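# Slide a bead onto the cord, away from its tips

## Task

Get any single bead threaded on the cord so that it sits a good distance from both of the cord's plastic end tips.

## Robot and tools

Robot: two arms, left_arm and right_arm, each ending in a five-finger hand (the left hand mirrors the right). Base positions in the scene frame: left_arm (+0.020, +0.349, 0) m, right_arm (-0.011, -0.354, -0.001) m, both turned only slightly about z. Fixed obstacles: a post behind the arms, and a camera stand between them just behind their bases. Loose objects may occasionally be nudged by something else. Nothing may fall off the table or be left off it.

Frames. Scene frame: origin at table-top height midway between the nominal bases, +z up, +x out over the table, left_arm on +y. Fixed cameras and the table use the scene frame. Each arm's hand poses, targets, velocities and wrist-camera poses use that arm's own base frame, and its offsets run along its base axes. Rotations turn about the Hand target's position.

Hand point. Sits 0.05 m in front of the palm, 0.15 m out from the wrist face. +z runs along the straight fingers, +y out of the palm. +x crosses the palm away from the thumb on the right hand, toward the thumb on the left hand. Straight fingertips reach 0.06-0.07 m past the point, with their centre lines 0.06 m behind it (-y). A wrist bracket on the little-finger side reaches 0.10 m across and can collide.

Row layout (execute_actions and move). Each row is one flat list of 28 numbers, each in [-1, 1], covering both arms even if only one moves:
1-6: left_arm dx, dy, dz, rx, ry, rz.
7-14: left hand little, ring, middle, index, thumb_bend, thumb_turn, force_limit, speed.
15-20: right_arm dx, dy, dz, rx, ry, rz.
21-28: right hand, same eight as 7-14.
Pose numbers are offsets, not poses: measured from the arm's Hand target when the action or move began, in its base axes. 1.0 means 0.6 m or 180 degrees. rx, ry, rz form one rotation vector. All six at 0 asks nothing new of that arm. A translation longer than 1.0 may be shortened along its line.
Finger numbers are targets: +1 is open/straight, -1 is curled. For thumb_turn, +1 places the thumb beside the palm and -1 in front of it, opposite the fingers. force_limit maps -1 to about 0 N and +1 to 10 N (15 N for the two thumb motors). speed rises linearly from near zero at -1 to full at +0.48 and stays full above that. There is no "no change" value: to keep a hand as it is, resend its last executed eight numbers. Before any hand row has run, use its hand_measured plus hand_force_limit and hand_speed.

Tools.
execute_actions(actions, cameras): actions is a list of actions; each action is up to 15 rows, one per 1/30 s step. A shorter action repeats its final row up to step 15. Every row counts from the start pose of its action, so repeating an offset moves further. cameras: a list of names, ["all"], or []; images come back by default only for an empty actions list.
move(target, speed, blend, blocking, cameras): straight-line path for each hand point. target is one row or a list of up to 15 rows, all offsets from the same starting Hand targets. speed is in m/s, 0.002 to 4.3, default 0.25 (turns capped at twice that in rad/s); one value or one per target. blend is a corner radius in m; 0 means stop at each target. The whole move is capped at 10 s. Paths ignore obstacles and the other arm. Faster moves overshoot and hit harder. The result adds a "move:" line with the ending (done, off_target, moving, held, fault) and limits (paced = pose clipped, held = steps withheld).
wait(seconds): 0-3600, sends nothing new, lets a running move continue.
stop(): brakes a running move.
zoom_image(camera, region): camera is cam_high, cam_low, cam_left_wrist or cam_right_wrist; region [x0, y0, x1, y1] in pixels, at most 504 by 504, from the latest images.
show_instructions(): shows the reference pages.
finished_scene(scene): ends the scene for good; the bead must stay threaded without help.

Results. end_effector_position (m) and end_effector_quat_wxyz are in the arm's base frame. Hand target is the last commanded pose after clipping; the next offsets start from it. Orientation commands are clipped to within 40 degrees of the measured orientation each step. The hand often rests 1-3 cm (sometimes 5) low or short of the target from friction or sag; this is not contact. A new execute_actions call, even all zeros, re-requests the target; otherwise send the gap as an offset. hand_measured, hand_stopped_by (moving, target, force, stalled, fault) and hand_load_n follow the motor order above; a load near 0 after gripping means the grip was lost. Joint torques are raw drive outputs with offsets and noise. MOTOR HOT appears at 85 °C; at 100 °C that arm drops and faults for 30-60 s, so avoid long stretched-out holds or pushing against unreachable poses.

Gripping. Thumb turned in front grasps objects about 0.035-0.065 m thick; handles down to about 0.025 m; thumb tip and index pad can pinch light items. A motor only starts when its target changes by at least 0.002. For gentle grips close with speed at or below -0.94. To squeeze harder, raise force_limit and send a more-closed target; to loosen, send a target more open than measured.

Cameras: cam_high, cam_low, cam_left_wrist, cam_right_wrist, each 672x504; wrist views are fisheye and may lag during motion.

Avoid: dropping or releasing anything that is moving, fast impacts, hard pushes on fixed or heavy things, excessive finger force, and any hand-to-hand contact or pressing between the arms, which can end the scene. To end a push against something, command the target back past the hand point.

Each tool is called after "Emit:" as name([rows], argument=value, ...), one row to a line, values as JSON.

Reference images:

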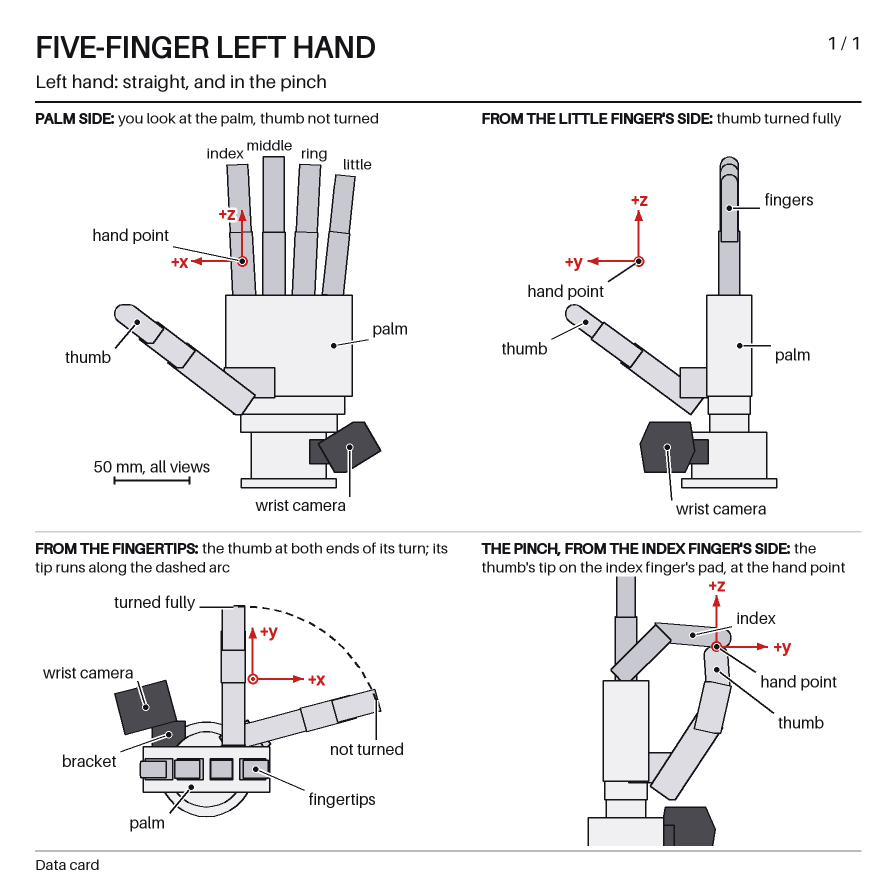

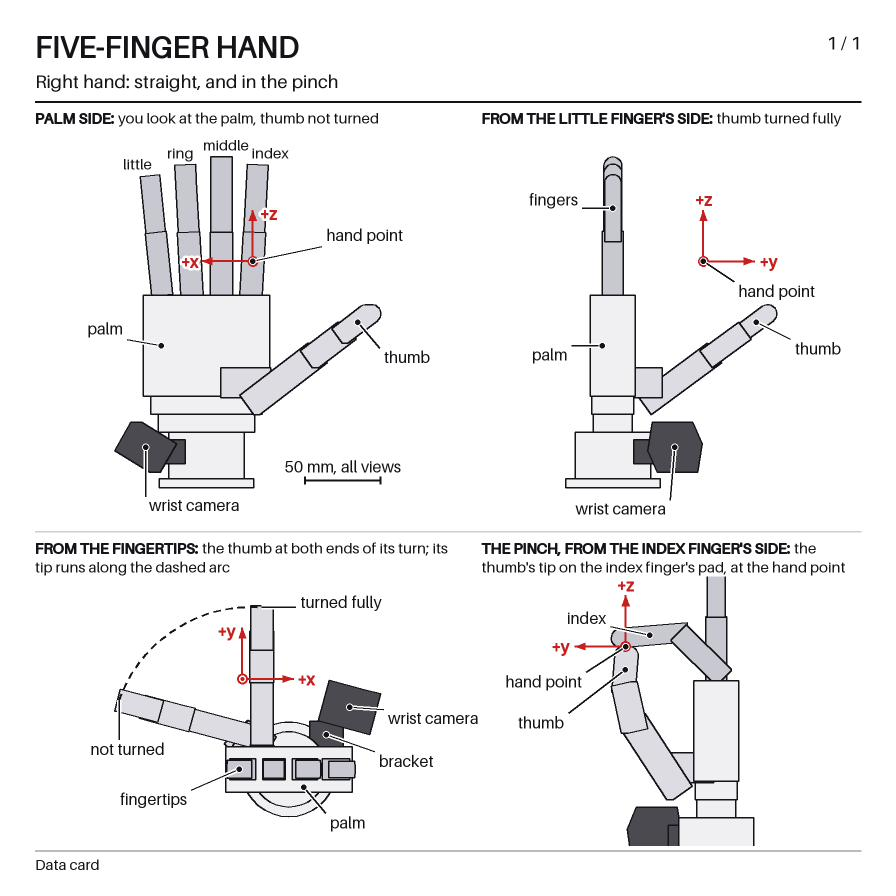

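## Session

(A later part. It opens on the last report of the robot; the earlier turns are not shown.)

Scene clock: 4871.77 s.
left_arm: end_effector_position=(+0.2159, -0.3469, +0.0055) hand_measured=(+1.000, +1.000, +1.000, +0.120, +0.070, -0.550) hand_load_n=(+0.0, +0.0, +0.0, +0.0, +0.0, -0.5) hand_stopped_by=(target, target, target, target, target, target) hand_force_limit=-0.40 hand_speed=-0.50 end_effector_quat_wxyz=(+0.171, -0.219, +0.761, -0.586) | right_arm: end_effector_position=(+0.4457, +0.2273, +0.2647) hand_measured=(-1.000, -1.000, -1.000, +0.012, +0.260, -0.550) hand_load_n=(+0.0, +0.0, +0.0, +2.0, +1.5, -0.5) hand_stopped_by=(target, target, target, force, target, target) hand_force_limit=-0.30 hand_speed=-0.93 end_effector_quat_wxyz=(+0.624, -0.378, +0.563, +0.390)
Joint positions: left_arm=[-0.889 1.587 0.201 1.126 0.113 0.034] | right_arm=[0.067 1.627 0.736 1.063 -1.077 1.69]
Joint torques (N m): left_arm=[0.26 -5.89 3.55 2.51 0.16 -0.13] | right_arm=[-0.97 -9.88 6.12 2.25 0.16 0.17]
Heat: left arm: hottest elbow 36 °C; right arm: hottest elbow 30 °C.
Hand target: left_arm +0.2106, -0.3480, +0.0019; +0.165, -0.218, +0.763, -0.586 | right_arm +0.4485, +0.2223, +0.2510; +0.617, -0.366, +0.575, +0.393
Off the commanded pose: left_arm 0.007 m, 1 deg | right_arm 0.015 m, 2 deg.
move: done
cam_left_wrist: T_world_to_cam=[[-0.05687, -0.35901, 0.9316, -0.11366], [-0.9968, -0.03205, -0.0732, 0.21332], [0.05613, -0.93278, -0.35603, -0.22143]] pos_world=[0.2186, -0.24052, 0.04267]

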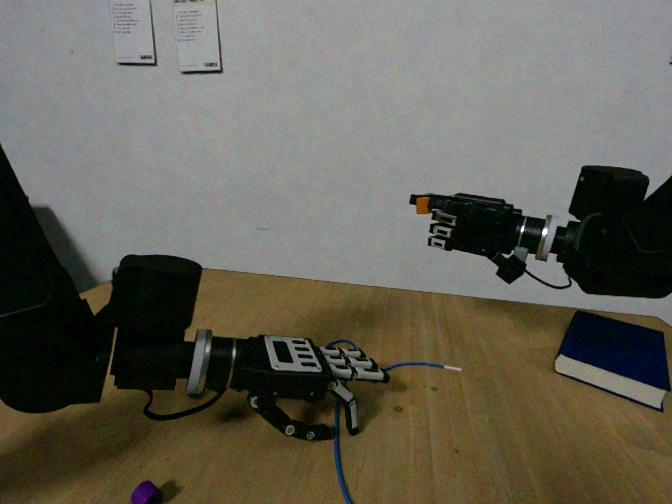

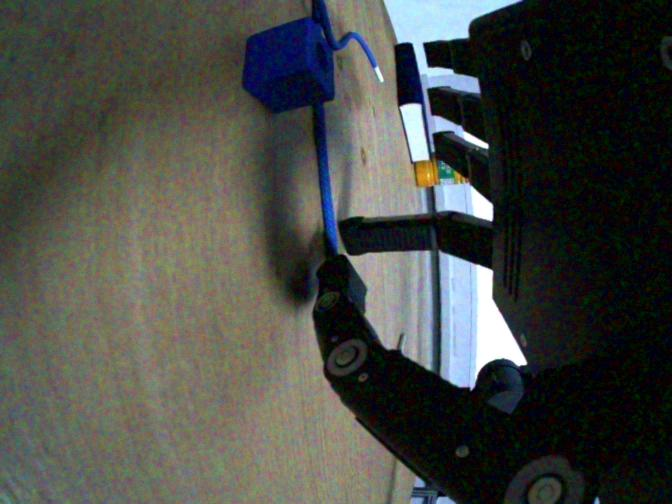

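Emit:
execute_actions([
  [[0,0,0,0,0,0,1,1,1,-0.40,0.07,-0.55,-0.3,-0.9,0,0,0,0,0,0,-1,-1,-1,-0.06,0.26,-0.55,-0.3,-0.93]],
  [[0,0,0,0,0,0,1,1,1,-0.40,0.07,-0.55,-0.3,-0.9,0,0,0,0,0,0,-1,-1,-1,-0.06,0.26,-0.55,-0.3,-0.93]],
  [[0,0,0,0,0,0,1,1,1,-0.40,0.07,-0.55,-0.3,-0.9,0,0,0,0,0,0,-1,-1,-1,-0.06,0.26,-0.55,-0.3,-0.93]],
  [[0,0,0,0,0,0,1,1,1,-0.40,0.07,-0.55,-0.3,-0.9,0,0,0,0,0,0,-1,-1,-1,-0.06,0.26,-0.55,-0.3,-0.93]],
  [[0,0,0,0,0,0,1,1,1,-0.40,0.07,-0.55,-0.3,-0.9,0,0,0,0,0,0,-1,-1,-1,-0.06,0.26,-0.55,-0.3,-0.93]],
  [[0,0,0,0,0,0,1,1,1,-0.40,0.07,-0.55,-0.3,-0.9,0,0,0,0,0,0,-1,-1,-1,-0.06,0.26,-0.55,-0.3,-0.93]],
], cameras=["cam_low","cam_left_wrist"])

Emit:
zoom_image(camera="cam_left_wrist", region=[230, 180, 380, 330])

Scene clock: 4887.83 s.
left_arm: end_effector_position=(+0.2164, -0.3477, +0.0074) hand_measured=(+1.000, +1.000, +1.000, -0.232, +0.070, -0.550) hand_load_n=(+0.0, +0.0, +0.0, +4.5, +0.5, +0.0) hand_stopped_by=(target, target, target, force, target, target) hand_force_limit=-0.30 hand_speed=-0.90 end_effector_quat_wxyz=(+0.172, -0.219, +0.759, -0.589) | right_arm: end_effector_position=(+0.4457, +0.2273, +0.2647) hand_measured=(-1.000, -1.000, -1.000, +0.012, +0.260, -0.550) hand_load_n=(+0.0, +0.0, +0.0, +2.0, +1.5, -0.5) hand_stopped_by=(target, target, target, force, target, target) hand_force_limit=-0.30 hand_speed=-0.93 end_effector_quat_wxyz=(+0.624, -0.378, +0.563, +0.390)
Joint positions: left_arm=[-0.889 1.587 0.201 1.134 0.113 0.033] | right_arm=[0.067 1.627 0.736 1.063 -1.077 1.69]
Joint torques (N m): left_arm=[0.44 -5.66 3.51 2.19 0.16 -0.11] | right_arm=[-1.14 -9.93 6.13 2.32 0.18 0.17]
Motor temperatures (°C): left_arm=[21 30 34 23 23 24] | right_arm=[22 27 30 25 24 26]
Heat: left arm: hottest elbow 34 °C; right arm: hottest elbow 30 °C.
Hand target: left_arm +0.2106, -0.3480, +0.0019; +0.165, -0.218, +0.763, -0.586 | right_arm +0.4485, +0.2223, +0.2510; +0.617, -0.366, +0.575, +0.393
Off the commanded pose: left_arm 0.008 m, 1 deg | right_arm 0.015 m, 2 deg.
cam_left_wrist: T_world_to_cam=[[-0.06036, -0.35292, 0.93371, -0.11287], [-0.9965, -0.0329, -0.07685, 0.21358], [0.05784, -0.93508, -0.34969, -0.22278]] pos_world=[0.21891, -0.24112, 0.04389]

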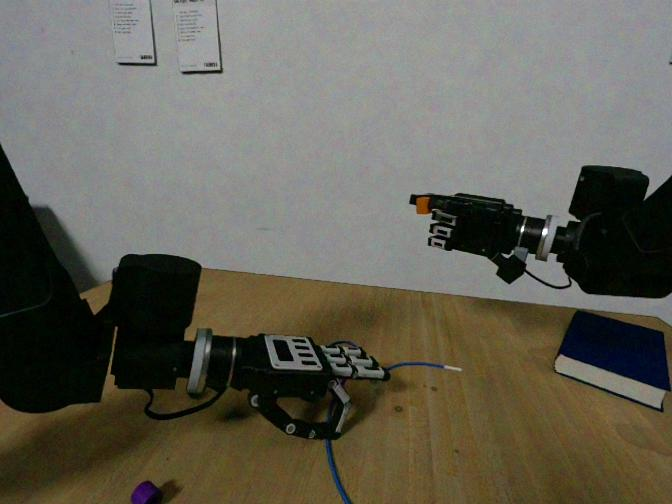

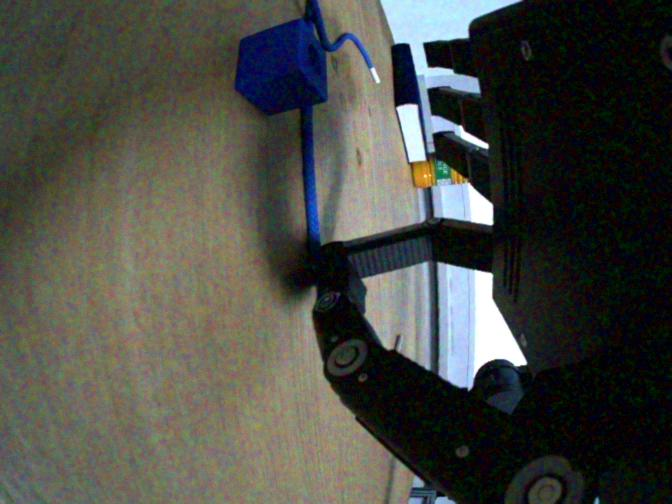

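Scaled by 3.360 from the camera's image (finer frame: 960x720).

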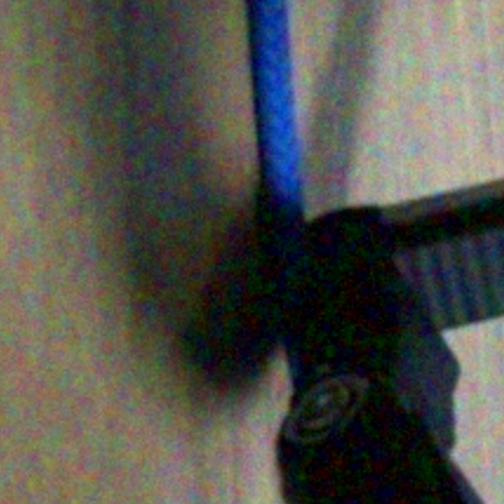

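Emit:
move(target=[0.0,0.0,0.07,0,0,0,1,1,1,-0.40,0.07,-0.55,-0.3,-0.9,0,0,0,0,0,0,-1,-1,-1,-0.06,0.26,-0.55,-0.3,-0.93], speed=0.05, cameras=["cam_low","cam_left_wrist"])

Emit:
zoom_image(camera="cam_left_wrist", region=[250, 200, 370, 320])

Scene clock: 4894.93 s.
left_arm: end_effector_position=(+0.2111, -0.3413, +0.0374) hand_measured=(+1.000, +1.000, +1.000, -0.232, +0.070, -0.550) hand_load_n=(+0.0, +0.0, +0.0, +4.0, +0.5, +0.0) hand_stopped_by=(target, target, target, force, target, target) hand_force_limit=-0.30 hand_speed=-0.90 end_effector_quat_wxyz=(+0.168, -0.222, +0.766, -0.580) | right_arm: end_effector_position=(+0.4457, +0.2273, +0.2647) hand_measured=(-1.000, -1.000, -1.000, +0.012, +0.260, -0.550) hand_load_n=(+0.0, +0.0, +0.0, +2.5, +1.0, -0.5) hand_stopped_by=(target, target, target, force, target, target) hand_force_limit=-0.30 hand_speed=-0.93 end_effector_quat_wxyz=(+0.624, -0.378, +0.563, +0.390)
Joint positions: left_arm=[-0.889 1.335 0.201 0.857 0.113 0.032] | right_arm=[0.067 1.627 0.736 1.063 -1.077 1.69]
Joint torques (N m): left_arm=[0.32 -6.18 7.13 1.51 0.15 -0.12] | right_arm=[-0.91 -10.05 6.15 2.33 0.17 0.17]
Heat: left arm: hottest elbow 34 °C; right arm: hottest elbow 30 °C.
Hand target: left_arm +0.2105, -0.3480, +0.0439; +0.165, -0.218, +0.763, -0.586 | right_arm +0.4485, +0.2223, +0.2510; +0.617, -0.366, +0.575, +0.393
Off the commanded pose: left_arm 0.009 m, 1 deg | right_arm 0.015 m, 2 deg.
move: done
cam_left_wrist: T_world_to_cam=[[-0.04522, -0.37043, 0.92776, -0.14794], [-0.99763, -0.03143, -0.06117, 0.21103], [0.05182, -0.92833, -0.36814, -0.20169]] pos_world=[0.21429, -0.23541, 0.07591]

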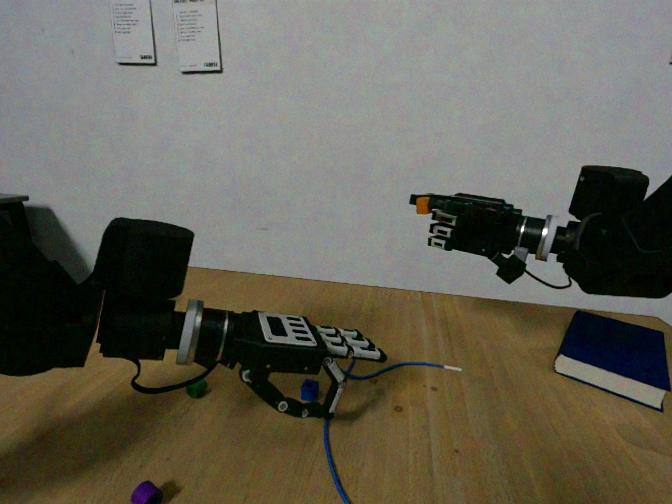

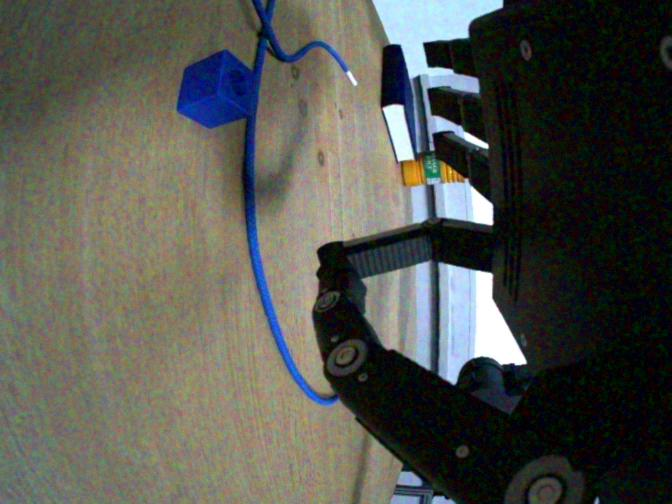

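Scaled by 4.200 from the camera's image (finer frame: 960x720).

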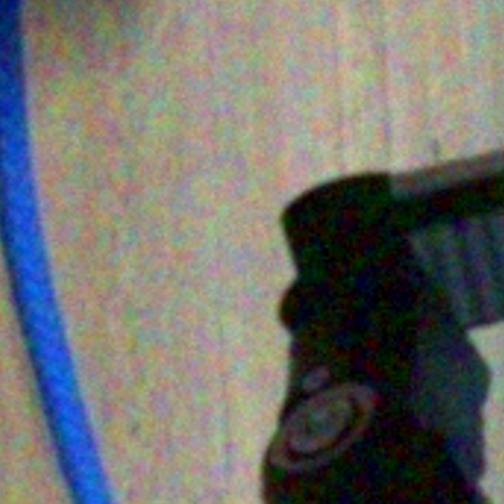

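Emit:
move([
  [-0.008,0.012,-0.03,0,0,0,1,1,1,0.12,0.15,-0.55,-0.4,-0.5,0,0,0,0,0,0,-1,-1,-1,-0.06,0.26,-0.55,-0.3,-0.93],
  [-0.008,0.012,-0.0632,0,0,0,1,1,1,0.12,0.15,-0.55,-0.4,-0.5,0,0,0,0,0,0,-1,-1,-1,-0.06,0.26,-0.55,-0.3,-0.93],
], speed=0.05, blend=[0.005,0], cameras=["cam_low","cam_left_wrist"])

Emit:
zoom_image(camera="cam_left_wrist", region=[230, 180, 380, 330])

Scene clock: 4912.60 s.
left_arm: end_effector_position=(+0.2095, -0.3400, +0.0085) hand_measured=(+1.000, +1.000, +1.000, +0.120, +0.150, -0.550) hand_load_n=(+0.0, +0.0, +0.0, +0.0, +0.0, +0.0) hand_stopped_by=(target, target, target, target, target, target) hand_force_limit=-0.40 hand_speed=-0.50 end_effector_quat_wxyz=(+0.169, -0.220, +0.762, -0.585) | right_arm: end_effector_position=(+0.4457, +0.2273, +0.2647) hand_measured=(-1.000, -1.000, -1.000, +0.012, +0.260, -0.550) hand_load_n=(+0.0, +0.0, +0.0, +2.0, +1.5, -0.5) hand_stopped_by=(target, target, target, force, target, target) hand_force_limit=-0.30 hand_speed=-0.93 end_effector_quat_wxyz=(+0.624, -0.378, +0.563, +0.390)
Joint positions: left_arm=[-0.889 1.549 0.178 1.109 0.115 0.032] | right_arm=[0.067 1.627 0.736 1.063 -1.077 1.69]
Joint torques (N m): left_arm=[0.5 -5.3 3.67 2.51 0.17 -0.1] | right_arm=[-1.26 -9.7 6.13 2.35 0.16 0.18]
Heat: left arm: hottest elbow 33 °C; right arm: hottest elbow 30 °C.
Hand target: left_arm +0.2057, -0.3407, +0.0059; +0.165, -0.218, +0.763, -0.586 | right_arm +0.4485, +0.2223, +0.2510; +0.617, -0.366, +0.575, +0.393
Off the commanded pose: left_arm 0.005 m, 1 deg | right_arm 0.015 m, 2 deg.
move: done
cam_left_wrist: T_world_to_cam=[[-0.05405, -0.35954, 0.93156, -0.11527], [-0.99714, -0.02993, -0.0694, 0.20817], [0.05283, -0.93265, -0.35689, -0.21284]] pos_world=[0.21259, -0.23372, 0.04586]

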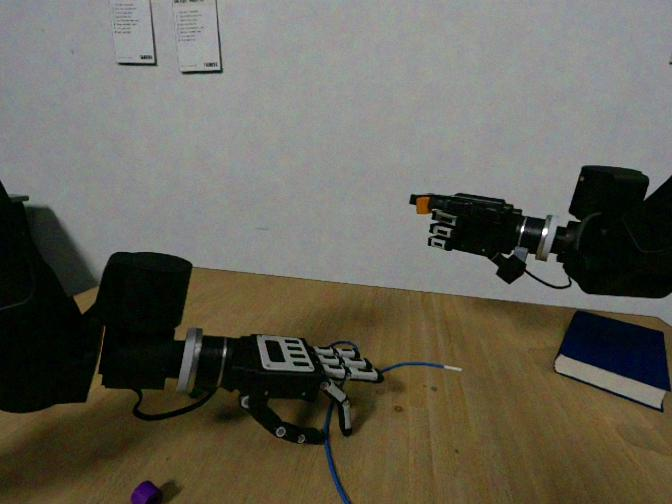

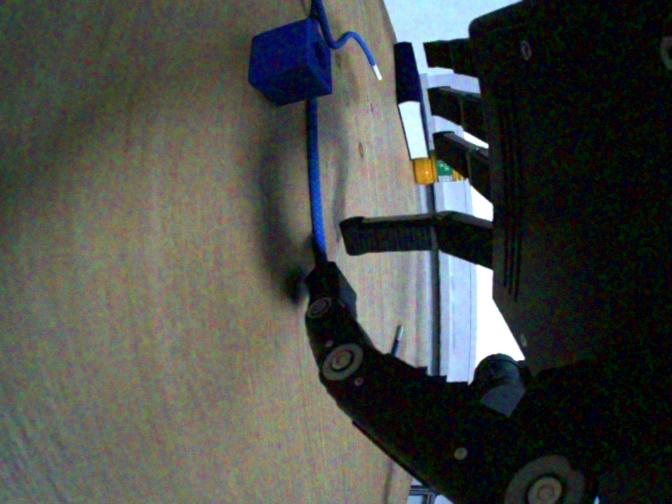

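Scaled by 3.360 from the camera's image (finer frame: 960x720).

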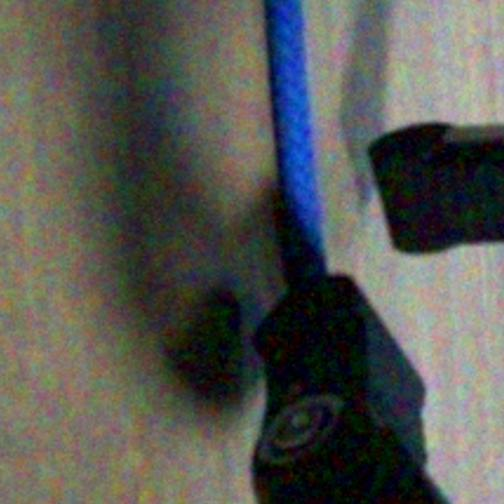

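Emit:
execute_actions([
  [[0,0,0,0,0,0,1,1,1,-0.40,0.15,-0.55,-0.3,-0.9,0,0,0,0,0,0,-1,-1,-1,-0.06,0.26,-0.55,-0.3,-0.93]],
  [[0,0,0,0,0,0,1,1,1,-0.40,0.15,-0.55,-0.3,-0.9,0,0,0,0,0,0,-1,-1,-1,-0.06,0.26,-0.55,-0.3,-0.93]],
  [[0,0,0,0,0,0,1,1,1,-0.40,0.15,-0.55,-0.3,-0.9,0,0,0,0,0,0,-1,-1,-1,-0.06,0.26,-0.55,-0.3,-0.93]],
  [[0,0,0,0,0,0,1,1,1,-0.40,0.15,-0.55,-0.3,-0.9,0,0,0,0,0,0,-1,-1,-1,-0.06,0.26,-0.55,-0.3,-0.93]],
  [[0,0,0,0,0,0,1,1,1,-0.40,0.15,-0.55,-0.3,-0.9,0,0,0,0,0,0,-1,-1,-1,-0.06,0.26,-0.55,-0.3,-0.93]],
  [[0,0,0,0,0,0,1,1,1,-0.40,0.15,-0.55,-0.3,-0.9,0,0,0,0,0,0,-1,-1,-1,-0.06,0.26,-0.55,-0.3,-0.93]],
], cameras=["cam_left_wrist"])

Emit:
zoom_image(camera="cam_left_wrist", region=[230, 180, 380, 330])

Scene clock: 4924.70 s.
left_arm: end_effector_position=(+0.2095, -0.3400, +0.0085) hand_measured=(+1.000, +1.000, +1.000, -0.250, +0.150, -0.550) hand_load_n=(+0.0, +0.0, +0.0, +5.0, +1.0, +0.0) hand_stopped_by=(target, target, target, force, target, target) hand_force_limit=-0.30 hand_speed=-0.90 end_effector_quat_wxyz=(+0.169, -0.220, +0.762, -0.585) | right_arm: end_effector_position=(+0.4457, +0.2273, +0.2647) hand_measured=(-1.000, -1.000, -1.000, +0.012, +0.260, -0.550) hand_load_n=(+0.0, +0.0, +0.0, +2.0, +1.5, +0.0) hand_stopped_by=(target, target, target, force, target, target) hand_force_limit=-0.30 hand_speed=-0.93 end_effector_quat_wxyz=(+0.624, -0.378, +0.563, +0.390)
Joint positions: left_arm=[-0.889 1.549 0.178 1.109 0.115 0.032] | right_arm=[0.067 1.627 0.736 1.063 -1.077 1.69]
Joint torques (N m): left_arm=[0.67 -5.71 3.7 2.54 0.17 -0.1] | right_arm=[-0.97 -10.05 6.16 2.28 0.17 0.16]
Heat: left arm: hottest elbow 33 °C; right arm: hottest elbow 30 °C.
Hand target: left_arm +0.2057, -0.3407, +0.0059; +0.165, -0.218, +0.763, -0.586 | right_arm +0.4485, +0.2223, +0.2510; +0.617, -0.366, +0.575, +0.393
Off the commanded pose: left_arm 0.005 m, 1 deg | right_arm 0.015 m, 2 deg.
cam_left_wrist: T_world_to_cam=[[-0.05405, -0.35954, 0.93156, -0.11527], [-0.99714, -0.02993, -0.0694, 0.20817], [0.05283, -0.93265, -0.35689, -0.21284]] pos_world=[0.21259, -0.23372, 0.04586]

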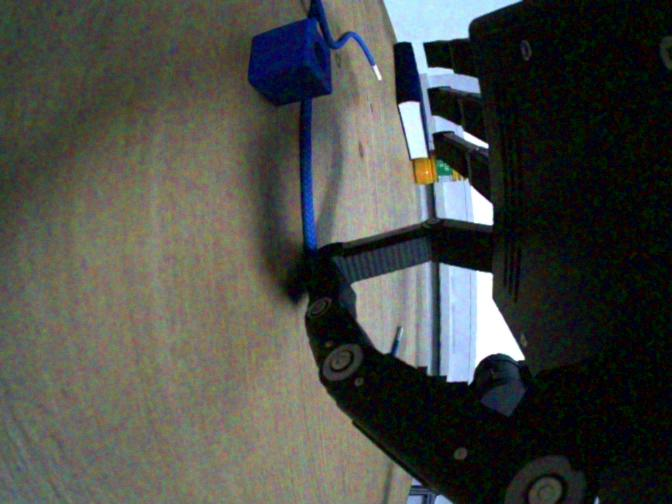

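Scaled by 3.360 from the camera's image (finer frame: 960x720).

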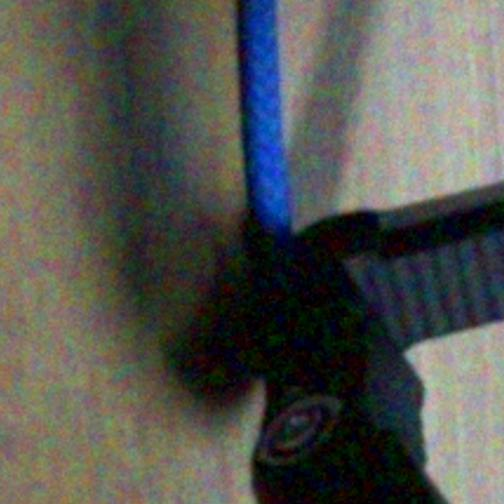

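Emit:
move(target=[0.0,0.0,0.06,0,0,0,1,1,1,-0.40,0.15,-0.55,-0.3,-0.9,0,0,0,0,0,0,-1,-1,-1,-0.06,0.26,-0.55,-0.3,-0.93], speed=0.05, cameras=["cam_low","cam_left_wrist"])

Emit:
zoom_image(camera="cam_left_wrist", region=[250, 200, 370, 320])

Scene clock: 4930.13 s.
left_arm: end_effector_position=(+0.2052, -0.3349, +0.0358) hand_measured=(+1.000, +1.000, +1.000, -0.250, +0.150, -0.550) hand_load_n=(+0.0, +0.0, +0.0, +5.0, +0.5, +0.0) hand_stopped_by=(target, target, target, force, target, target) hand_force_limit=-0.30 hand_speed=-0.90 end_effector_quat_wxyz=(+0.167, -0.221, +0.766, -0.580) | right_arm: end_effector_position=(+0.4457, +0.2273, +0.2647) hand_measured=(-1.000, -1.000, -1.000, +0.012, +0.260, -0.550) hand_load_n=(+0.0, +0.0, +0.0, +2.5, +1.5, -0.5) hand_stopped_by=(target, target, target, force, target, target) hand_force_limit=-0.30 hand_speed=-0.93 end_effector_quat_wxyz=(+0.624, -0.378, +0.563, +0.390)
Joint positions: left_arm=[-0.889 1.321 0.178 0.866 0.116 0.032] | right_arm=[0.067 1.627 0.736 1.063 -1.077 1.69]
Joint torques (N m): left_arm=[0.5 -6.01 7.06 1.62 0.17 -0.1] | right_arm=[-1.03 -9.88 6.12 2.29 0.17 0.17]
Heat: left arm: hottest elbow 33 °C; right arm: hottest elbow 30 °C.
Hand target: left_arm +0.2058, -0.3407, +0.0419; +0.165, -0.218, +0.763, -0.586 | right_arm +0.4485, +0.2223, +0.2510; +0.617, -0.366, +0.575, +0.393
Off the commanded pose: left_arm 0.008 m, 1 deg | right_arm 0.015 m, 2 deg.
move: done
cam_left_wrist: T_world_to_cam=[[-0.0459, -0.36963, 0.92804, -0.14395], [-0.99773, -0.02891, -0.06086, 0.20611], [0.04932, -0.92873, -0.36747, -0.19571]] pos_world=[0.20869, -0.22901, 0.07422]

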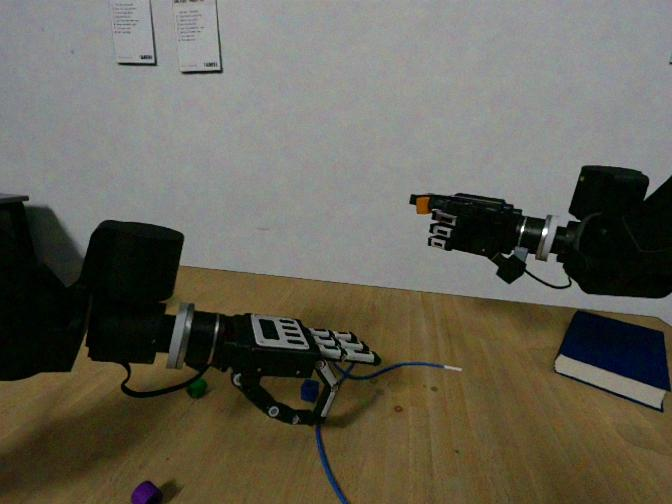

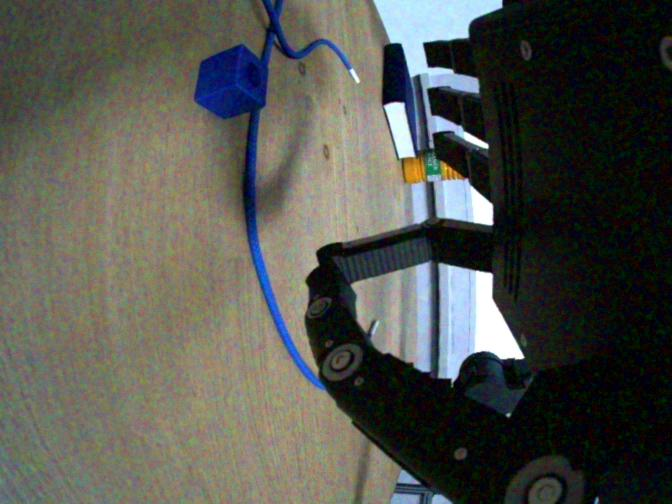

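Scaled by 4.200 from the camera's image (finer frame: 960x720).

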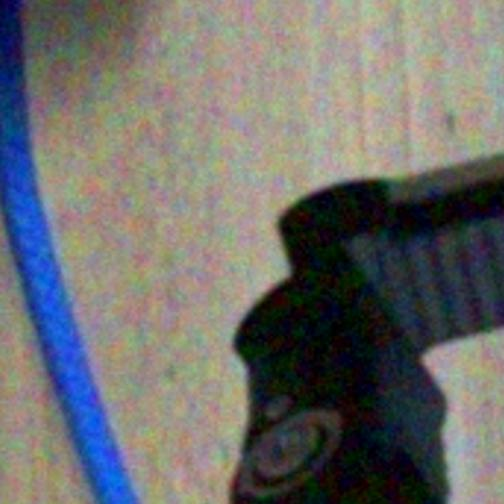

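Emit:
move([
  [-0.016,0.022,-0.03,0,0,0,1,1,1,0.12,0.07,-0.55,-0.4,-0.5,0,0,0,0,0,0,-1,-1,-1,-0.06,0.26,-0.55,-0.3,-0.93],
  [-0.016,0.022,-0.073,0,0,0,1,1,1,0.12,0.07,-0.55,-0.4,-0.5,0,0,0,0,0,0,-1,-1,-1,-0.06,0.26,-0.55,-0.3,-0.93],
], speed=0.05, blend=[0.005,0], cameras=["cam_low","cam_left_wrist"])

Emit:
zoom_image(camera="cam_left_wrist", region=[230, 180, 380, 330])

Scene clock: 4957.13 s.
left_arm: end_effector_position=(+0.1998, -0.3294, +0.0045) hand_measured=(+1.000, +1.000, +1.000, +0.120, +0.070, -0.550) hand_load_n=(+0.0, +0.0, +0.0, -0.5, +0.0, +0.0) hand_stopped_by=(target, target, target, target, target, target) hand_force_limit=-0.40 hand_speed=-0.50 end_effector_quat_wxyz=(+0.170, -0.217, +0.759, -0.590) | right_arm: end_effector_position=(+0.4457, +0.2273, +0.2647) hand_measured=(-1.000, -1.000, -1.000, +0.012, +0.260, -0.550) hand_load_n=(+0.0, +0.0, +0.0, +2.0, +1.5, -0.5) hand_stopped_by=(target, target, target, force, target, target) hand_force_limit=-0.30 hand_speed=-0.93 end_effector_quat_wxyz=(+0.624, -0.378, +0.563, +0.390)
Joint positions: left_arm=[-0.889 1.586 0.136 1.2 0.12 0.031] | right_arm=[0.067 1.627 0.736 1.063 -1.077 1.69]
Joint torques (N m): left_arm=[0.79 -4.78 2.86 2.29 0.14 -0.09] | right_arm=[-1.03 -9.82 6.09 2.28 0.16 0.18]
Heat: left arm: hottest elbow 33 °C; right arm: hottest elbow 30 °C.
Hand target: left_arm +0.1962, -0.3276, -0.0018; +0.165, -0.218, +0.763, -0.586 | right_arm +0.4485, +0.2223, +0.2510; +0.617, -0.366, +0.575, +0.393
Off the commanded pose: left_arm 0.008 m, 1 deg | right_arm 0.015 m, 2 deg.
move: done
cam_left_wrist: T_world_to_cam=[[-0.06207, -0.34912, 0.93502, -0.10322], [-0.99674, -0.0268, -0.07617, 0.19955], [0.05165, -0.93669, -0.34632, -0.20502]] pos_world=[0.20308, -0.22273, 0.04071]

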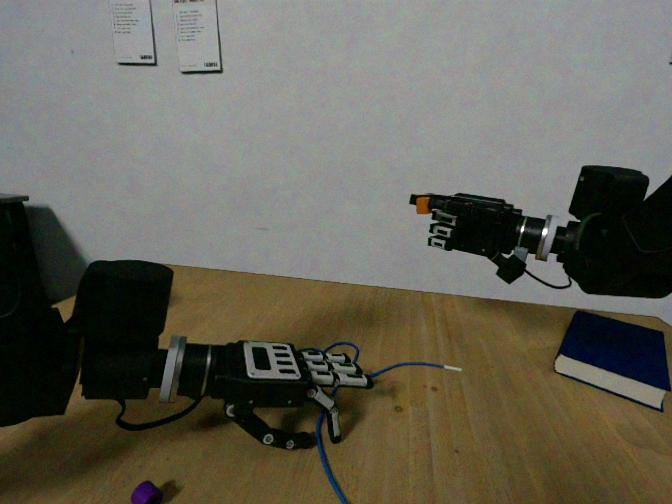

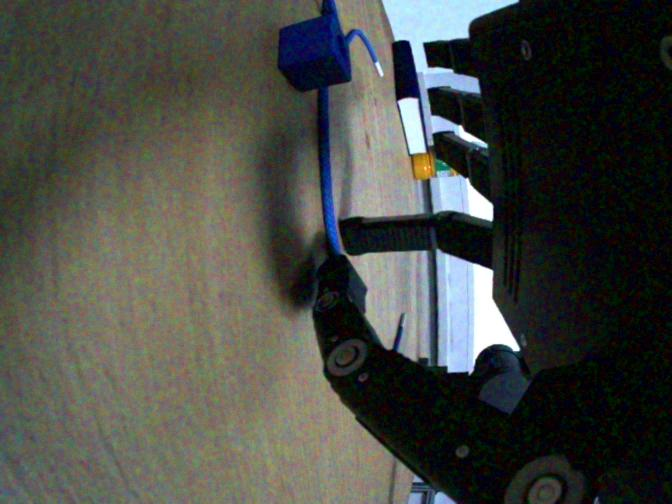

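Scaled by 3.360 from the camera's image (finer frame: 960x720).

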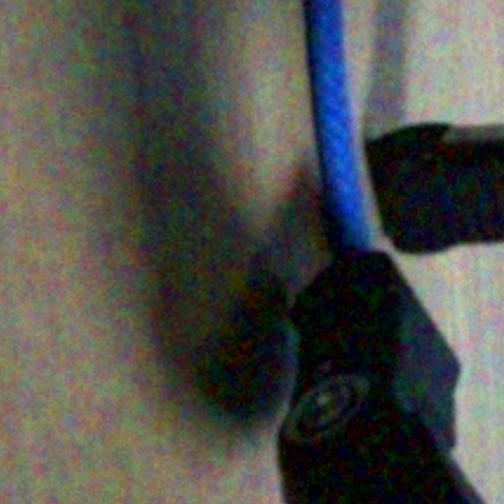

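Emit:
execute_actions([
  [[0,0,0,0,0,0,1,1,1,-0.40,0.07,-0.55,-0.3,-0.9,0,0,0,0,0,0,-1,-1,-1,-0.06,0.26,-0.55,-0.3,-0.93]],
  [[0,0,0,0,0,0,1,1,1,-0.40,0.07,-0.55,-0.3,-0.9,0,0,0,0,0,0,-1,-1,-1,-0.06,0.26,-0.55,-0.3,-0.93]],
  [[0,0,0,0,0,0,1,1,1,-0.40,0.07,-0.55,-0.3,-0.9,0,0,0,0,0,0,-1,-1,-1,-0.06,0.26,-0.55,-0.3,-0.93]],
  [[0,0,0,0,0,0,1,1,1,-0.40,0.07,-0.55,-0.3,-0.9,0,0,0,0,0,0,-1,-1,-1,-0.06,0.26,-0.55,-0.3,-0.93]],
  [[0,0,0,0,0,0,1,1,1,-0.40,0.07,-0.55,-0.3,-0.9,0,0,0,0,0,0,-1,-1,-1,-0.06,0.26,-0.55,-0.3,-0.93]],
  [[0,0,0,0,0,0,1,1,1,-0.40,0.07,-0.55,-0.3,-0.9,0,0,0,0,0,0,-1,-1,-1,-0.06,0.26,-0.55,-0.3,-0.93]],
], cameras=["cam_left_wrist"])

Emit:
zoom_image(camera="cam_left_wrist", region=[230, 180, 380, 330])

Scene clock: 4976.53 s.
left_arm: end_effector_position=(+0.2006, -0.3303, +0.0068) hand_measured=(+1.000, +1.000, +1.000, -0.232, +0.070, -0.550) hand_load_n=(+0.0, +0.0, +0.0, +5.0, +0.5, -0.5) hand_stopped_by=(target, target, target, force, target, target) hand_force_limit=-0.30 hand_speed=-0.90 end_effector_quat_wxyz=(+0.171, -0.216, +0.756, -0.594) | right_arm: end_effector_position=(+0.4457, +0.2273, +0.2647) hand_measured=(-1.000, -1.000, -1.000, +0.012, +0.260, -0.550) hand_load_n=(+0.0, +0.0, +0.0, +2.5, +1.5, -0.5) hand_stopped_by=(target, target, target, force, target, target) hand_force_limit=-0.30 hand_speed=-0.93 end_effector_quat_wxyz=(+0.624, -0.378, +0.563, +0.390)
Joint positions: left_arm=[-0.889 1.586 0.136 1.21 0.12 0.031] | right_arm=[0.067 1.627 0.736 1.063 -1.077 1.69]
Joint torques (N m): left_arm=[0.91 -4.78 2.88 1.88 0.14 -0.1] | right_arm=[-0.85 -9.99 6.09 2.32 0.16 0.17]
Heat: left arm: hottest elbow 32 °C; right arm: hottest elbow 30 °C.
Hand target: left_arm +0.1961, -0.3275, -0.0019; +0.165, -0.218, +0.763, -0.586 | right_arm +0.4485, +0.2223, +0.2510; +0.617, -0.366, +0.575, +0.393
Off the commanded pose: left_arm 0.010 m, 1 deg | right_arm 0.015 m, 2 deg.
cam_left_wrist: T_world_to_cam=[[-0.06772, -0.34208, 0.93723, -0.10211], [-0.99626, -0.02733, -0.08196, 0.20018], [0.05365, -0.93927, -0.33895, -0.20641]] pos_world=[0.20359, -0.22334, 0.04214]

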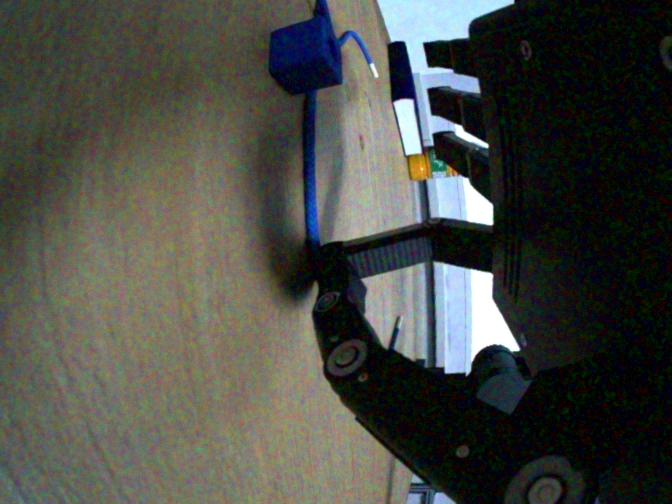

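Scaled by 3.360 from the camera's image (finer frame: 960x720).

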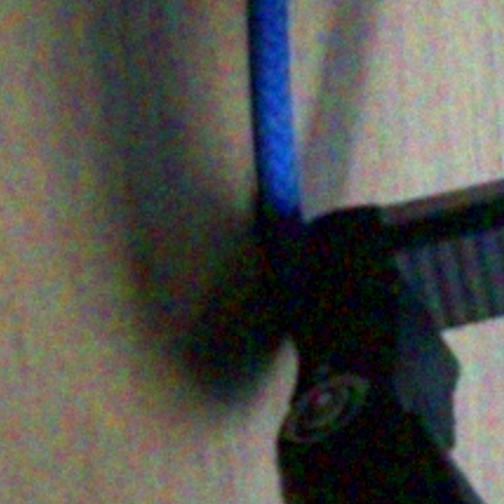

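Emit:
move(target=[0.0,0.0,0.05,0,0,0,1,1,1,-0.40,0.07,-0.55,-0.3,-0.9,0,0,0,0,0,0,-1,-1,-1,-0.06,0.26,-0.55,-0.3,-0.93], speed=0.05, cameras=["cam_low","cam_left_wrist"])

Emit:
zoom_image(camera="cam_left_wrist", region=[250, 200, 370, 320])

Scene clock: 4981.57 s.
left_arm: end_effector_position=(+0.1963, -0.3252, +0.0252) hand_measured=(+1.000, +1.000, +1.000, -0.232, +0.070, -0.550) hand_load_n=(+0.0, +0.0, +0.0, +4.5, +0.5, +0.0) hand_stopped_by=(target, target, target, force, target, target) hand_force_limit=-0.30 hand_speed=-0.90 end_effector_quat_wxyz=(+0.166, -0.220, +0.764, -0.583) | right_arm: end_effector_position=(+0.4457, +0.2273, +0.2647) hand_measured=(-1.000, -1.000, -1.000, +0.012, +0.260, -0.550) hand_load_n=(+0.0, +0.0, +0.0, +2.0, +1.5, -0.5) hand_stopped_by=(target, target, target, force, target, target) hand_force_limit=-0.30 hand_speed=-0.93 end_effector_quat_wxyz=(+0.624, -0.378, +0.563, +0.390)
Joint positions: left_arm=[-0.889 1.37 0.134 0.967 0.12 0.031] | right_arm=[0.067 1.627 0.736 1.063 -1.077 1.69]
Joint torques (N m): left_arm=[0.91 -5.71 5.6 1.48 0.14 -0.09] | right_arm=[-0.91 -10.17 6.13 2.29 0.16 0.17]
Heat: left arm: hottest elbow 32 °C; right arm: hottest elbow 30 °C.
Hand target: left_arm +0.1962, -0.3276, +0.0282; +0.165, -0.218, +0.763, -0.586 | right_arm +0.4485, +0.2223, +0.2510; +0.617, -0.366, +0.575, +0.393
Off the commanded pose: left_arm 0.004 m, 0 deg | right_arm 0.015 m, 2 deg.
move: done
cam_left_wrist: T_world_to_cam=[[-0.04973, -0.3631, 0.93042, -0.12814], [-0.99765, -0.0259, -0.06343, 0.19792], [0.04713, -0.93139, -0.36095, -0.1907]] pos_world=[0.20008, -0.21902, 0.06294]

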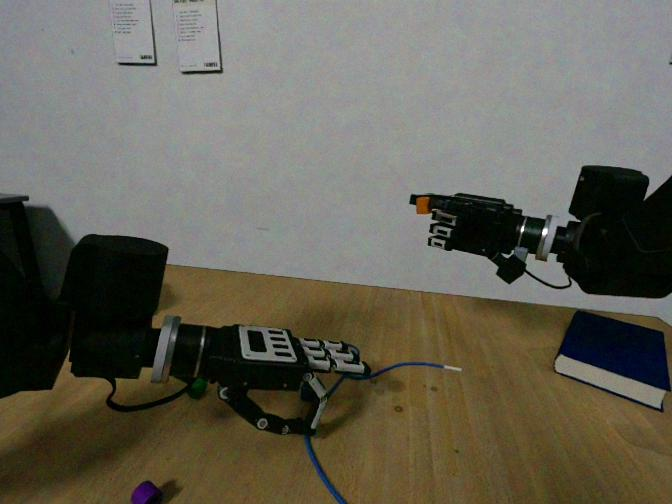

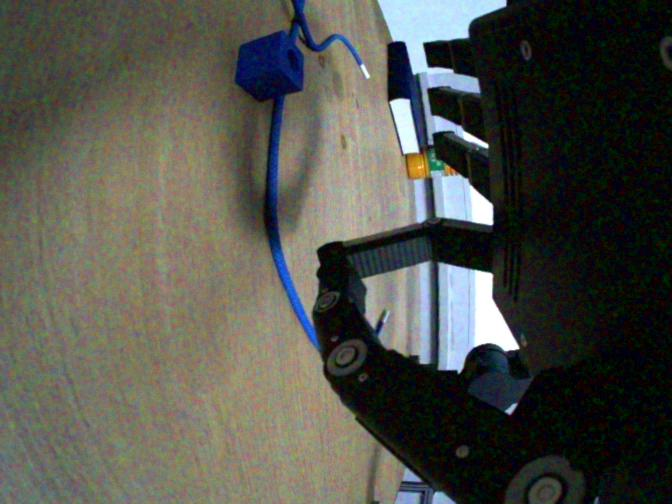

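Scaled by 4.200 from the camera's image (finer frame: 960x720).

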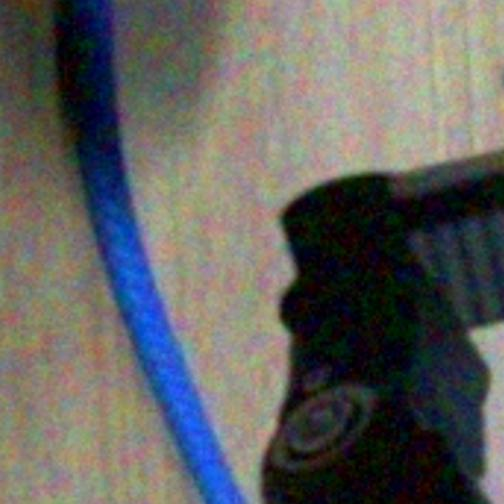

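Emit:
move([
  [-0.0103,0.0148,-0.015,0,0,0,1,1,1,0.12,0.10,-0.55,-0.4,-0.5,0,0,0,0,0,0,-1,-1,-1,-0.06,0.26,-0.55,-0.3,-0.93],
  [-0.0103,0.0148,-0.052,0,0,0,1,1,1,0.12,0.10,-0.55,-0.4,-0.5,0,0,0,0,0,0,-1,-1,-1,-0.06,0.26,-0.55,-0.3,-0.93],
], speed=0.05, blend=[0.005,0], cameras=["cam_low","cam_left_wrist"])

Emit:
execute_actions([
  [[0,0,0,0,0,0,1,1,1,-0.10,0.10,-0.55,-0.3,-0.9,0,0,0,0,0,0,-1,-1,-1,-0.06,0.26,-0.55,-0.3,-0.93]],
  [[0,0,0,0,0,0,1,1,1,-0.10,0.10,-0.55,-0.3,-0.9,0,0,0,0,0,0,-1,-1,-1,-0.06,0.26,-0.55,-0.3,-0.93]],
  [[0,0,0,0,0,0,1,1,1,-0.10,0.10,-0.55,-0.3,-0.9,0,0,0,0,0,0,-1,-1,-1,-0.06,0.26,-0.55,-0.3,-0.93]],
  [[0,0,0,0,0,0,1,1,1,-0.10,0.10,-0.55,-0.3,-0.9,0,0,0,0,0,0,-1,-1,-1,-0.06,0.26,-0.55,-0.3,-0.93]],
], cameras=["cam_left_wrist"])

Emit:
zoom_image(camera="cam_left_wrist", region=[230, 180, 380, 330])

Scene clock: 5012.40 s.
left_arm: end_effector_position=(+0.1925, -0.3217, +0.0042) hand_measured=(+1.000, +1.000, +1.000, +0.120, +0.100, -0.550) hand_load_n=(+0.0, +0.0, +0.0, -0.5, +0.0, +0.0) hand_stopped_by=(target, target, target, target, target, target) hand_force_limit=-0.40 hand_speed=-0.50 end_effector_quat_wxyz=(+0.168, -0.216, +0.758, -0.592) | right_arm: end_effector_position=(+0.4457, +0.2273, +0.2647) hand_measured=(-1.000, -1.000, -1.000, +0.012, +0.260, -0.550) hand_load_n=(+0.0, +0.0, +0.5, +2.0, +1.5, -0.5) hand_stopped_by=(target, target, target, force, target, target) hand_force_limit=-0.30 hand_speed=-0.93 end_effector_quat_wxyz=(+0.624, -0.378, +0.563, +0.390)
Joint positions: left_arm=[-0.889 1.587 0.107 1.234 0.123 0.03] | right_arm=[0.067 1.627 0.736 1.063 -1.077 1.69]
Joint torques (N m): left_arm=[1.2 -4.37 2.59 2.18 0.14 -0.06] | right_arm=[-0.85 -9.82 6.13 2.29 0.16 0.17]
Heat: left arm: hottest elbow 31 °C; right arm: hottest elbow 30 °C.
Hand target: left_arm +0.1899, -0.3187, -0.0030; +0.165, -0.218, +0.763, -0.586 | right_arm +0.4485, +0.2223, +0.2510; +0.617, -0.366, +0.575, +0.393
Off the commanded pose: left_arm 0.008 m, 1 deg | right_arm 0.015 m, 2 deg.
move: done
cam_left_wrist: T_world_to_cam=[[-0.06397, -0.34494, 0.93644, -0.09894], [-0.99677, -0.02366, -0.07681, 0.19352], [0.04865, -0.93832, -0.34231, -0.19747]] pos_world=[0.19617, -0.21484, 0.03992]

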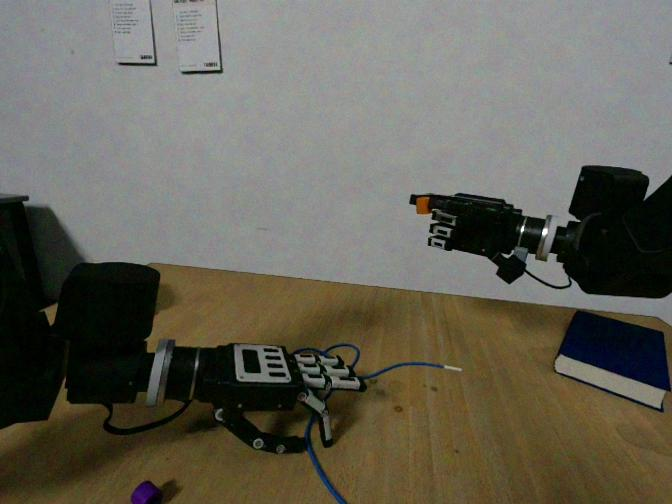

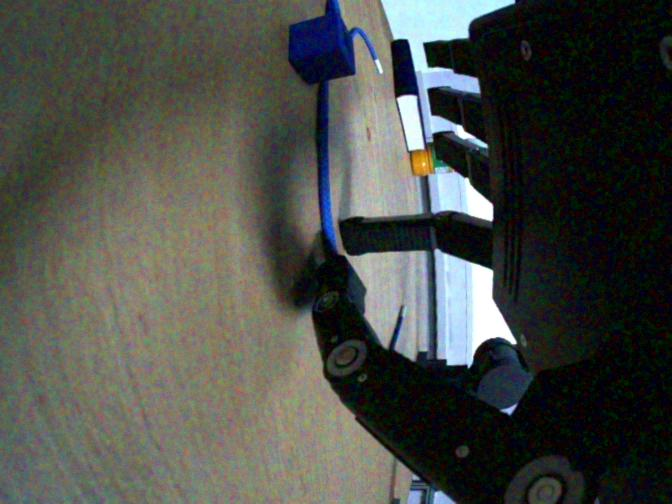

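Scene clock: 5014.60 s.
left_arm: end_effector_position=(+0.1933, -0.3226, +0.0065) hand_measured=(+1.000, +1.000, +1.000, -0.100, +0.100, -0.550) hand_load_n=(+0.0, +0.0, +0.0, +1.5, +0.0, +0.0) hand_stopped_by=(target, target, target, target, target, target) hand_force_limit=-0.30 hand_speed=-0.90 end_effector_quat_wxyz=(+0.170, -0.215, +0.755, -0.596) | right_arm: end_effector_position=(+0.4457, +0.2273, +0.2647) hand_measured=(-1.000, -1.000, -1.000, +0.012, +0.260, -0.550) hand_load_n=(+0.0, +0.0, +0.0, +2.0, +1.0, -0.5) hand_stopped_by=(target, target, target, force, target, target) hand_force_limit=-0.30 hand_speed=-0.93 end_effector_quat_wxyz=(+0.624, -0.378, +0.563, +0.390)
Joint positions: left_arm=[-0.889 1.587 0.107 1.244 0.123 0.03] | right_arm=[0.067 1.627 0.736 1.063 -1.077 1.69]
Joint torques (N m): left_arm=[1.2 -4.37 2.58 1.8 0.15 -0.07] | right_arm=[-1.03 -9.88 6.16 2.3 0.16 0.18]
Heat: left arm: hottest elbow 31 °C; right arm: hottest elbow 30 °C.
Hand target: left_arm +0.1899, -0.3186, -0.0031; +0.165, -0.218, +0.763, -0.586 | right_arm +0.4485, +0.2223, +0.2510; +0.617, -0.366, +0.575, +0.393
Off the commanded pose: left_arm 0.011 m, 2 deg | right_arm 0.015 m, 2 deg.
cam_left_wrist: T_world_to_cam=[[-0.06961, -0.338, 0.93857, -0.09804], [-0.99628, -0.02432, -0.08264, 0.19413], [0.05076, -0.94083, -0.33506, -0.19879]] pos_world=[0.19668, -0.21544, 0.04145]

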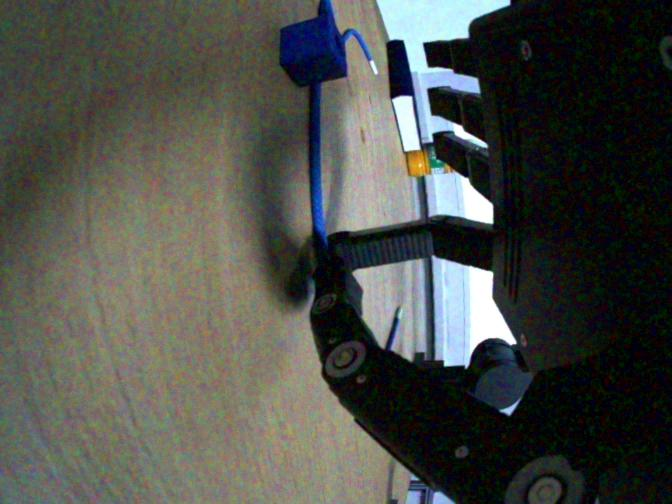

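Scaled by 3.360 from the camera's image (finer frame: 960x720).

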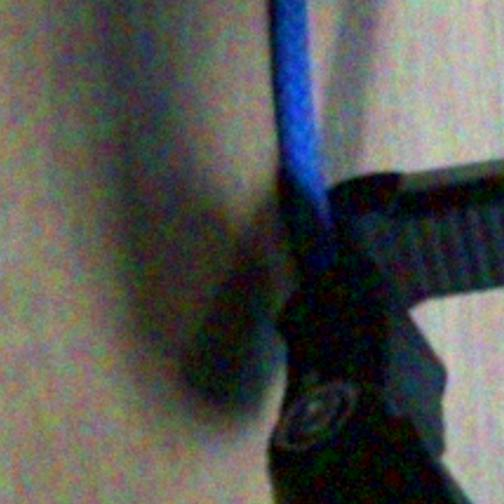

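Emit:
move(target=[0.0,0.0,-0.03,0,0,0,1,1,1,-0.10,0.10,-0.55,-0.3,-0.9,0,0,0,0,0,0,-1,-1,-1,-0.06,0.26,-0.55,-0.3,-0.93], speed=0.03, cameras=["cam_left_wrist"])

Emit:
zoom_image(camera="cam_left_wrist", region=[230, 180, 380, 330])

Scene clock: 5019.47 s.
left_arm: end_effector_position=(+0.1954, -0.3268, +0.0057) hand_measured=(+1.000, +1.000, +1.000, -0.100, +0.100, -0.550) hand_load_n=(+0.0, +0.0, +0.0, -3.0, +0.0, +0.0) hand_stopped_by=(target, target, target, target, target, target) hand_force_limit=-0.30 hand_speed=-0.90 end_effector_quat_wxyz=(+0.174, -0.211, +0.739, -0.616) | right_arm: end_effector_position=(+0.4457, +0.2273, +0.2647) hand_measured=(-1.000, -1.000, -1.000, +0.012, +0.260, -0.550) hand_load_n=(+0.0, +0.0, +0.0, +2.0, +1.0, +0.0) hand_stopped_by=(target, target, target, force, target, target) hand_force_limit=-0.30 hand_speed=-0.93 end_effector_quat_wxyz=(+0.624, -0.378, +0.563, +0.390)
Joint positions: left_arm=[-0.889 1.716 0.107 1.426 0.125 0.02] | right_arm=[0.067 1.627 0.736 1.063 -1.077 1.69]
Joint torques (N m): left_arm=[1.08 -3.14 1.57 0.64 0.1 0.04] | right_arm=[-1.14 -9.76 6.13 2.28 0.16 0.17]
Heat: left arm: hottest elbow 31 °C; right arm: hottest elbow 30 °C.
Hand target: left_arm +0.1900, -0.3187, -0.0210; +0.165, -0.218, +0.763, -0.586 | right_arm +0.4485, +0.2223, +0.2510; +0.617, -0.366, +0.575, +0.393
Off the commanded pose: left_arm 0.029 m, 5 deg | right_arm 0.015 m, 2 deg.
move: off_target (left_arm)
cam_left_wrist: T_world_to_cam=[[-0.09244, -0.29417, 0.95127, -0.07978], [-0.99399, -0.02894, -0.10554, 0.19425], [0.05858, -0.95532, -0.28972, -0.2097]] pos_world=[0.19799, -0.21817, 0.03564]

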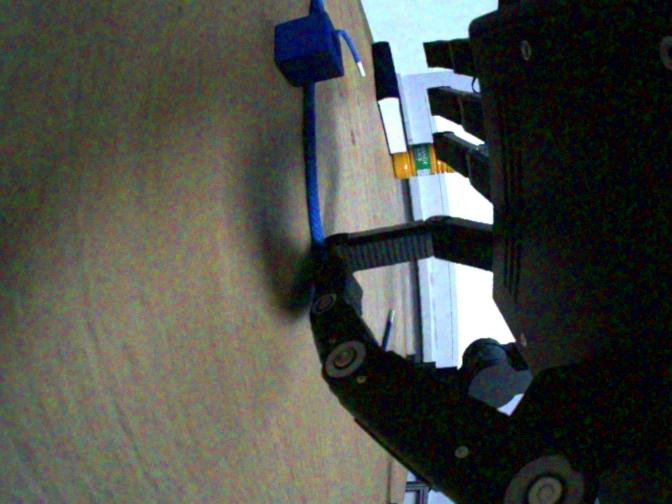

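Scaled by 3.360 from the camera's image (finer frame: 960x720).

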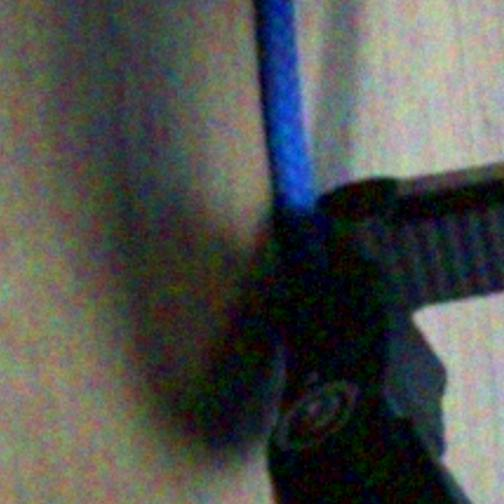

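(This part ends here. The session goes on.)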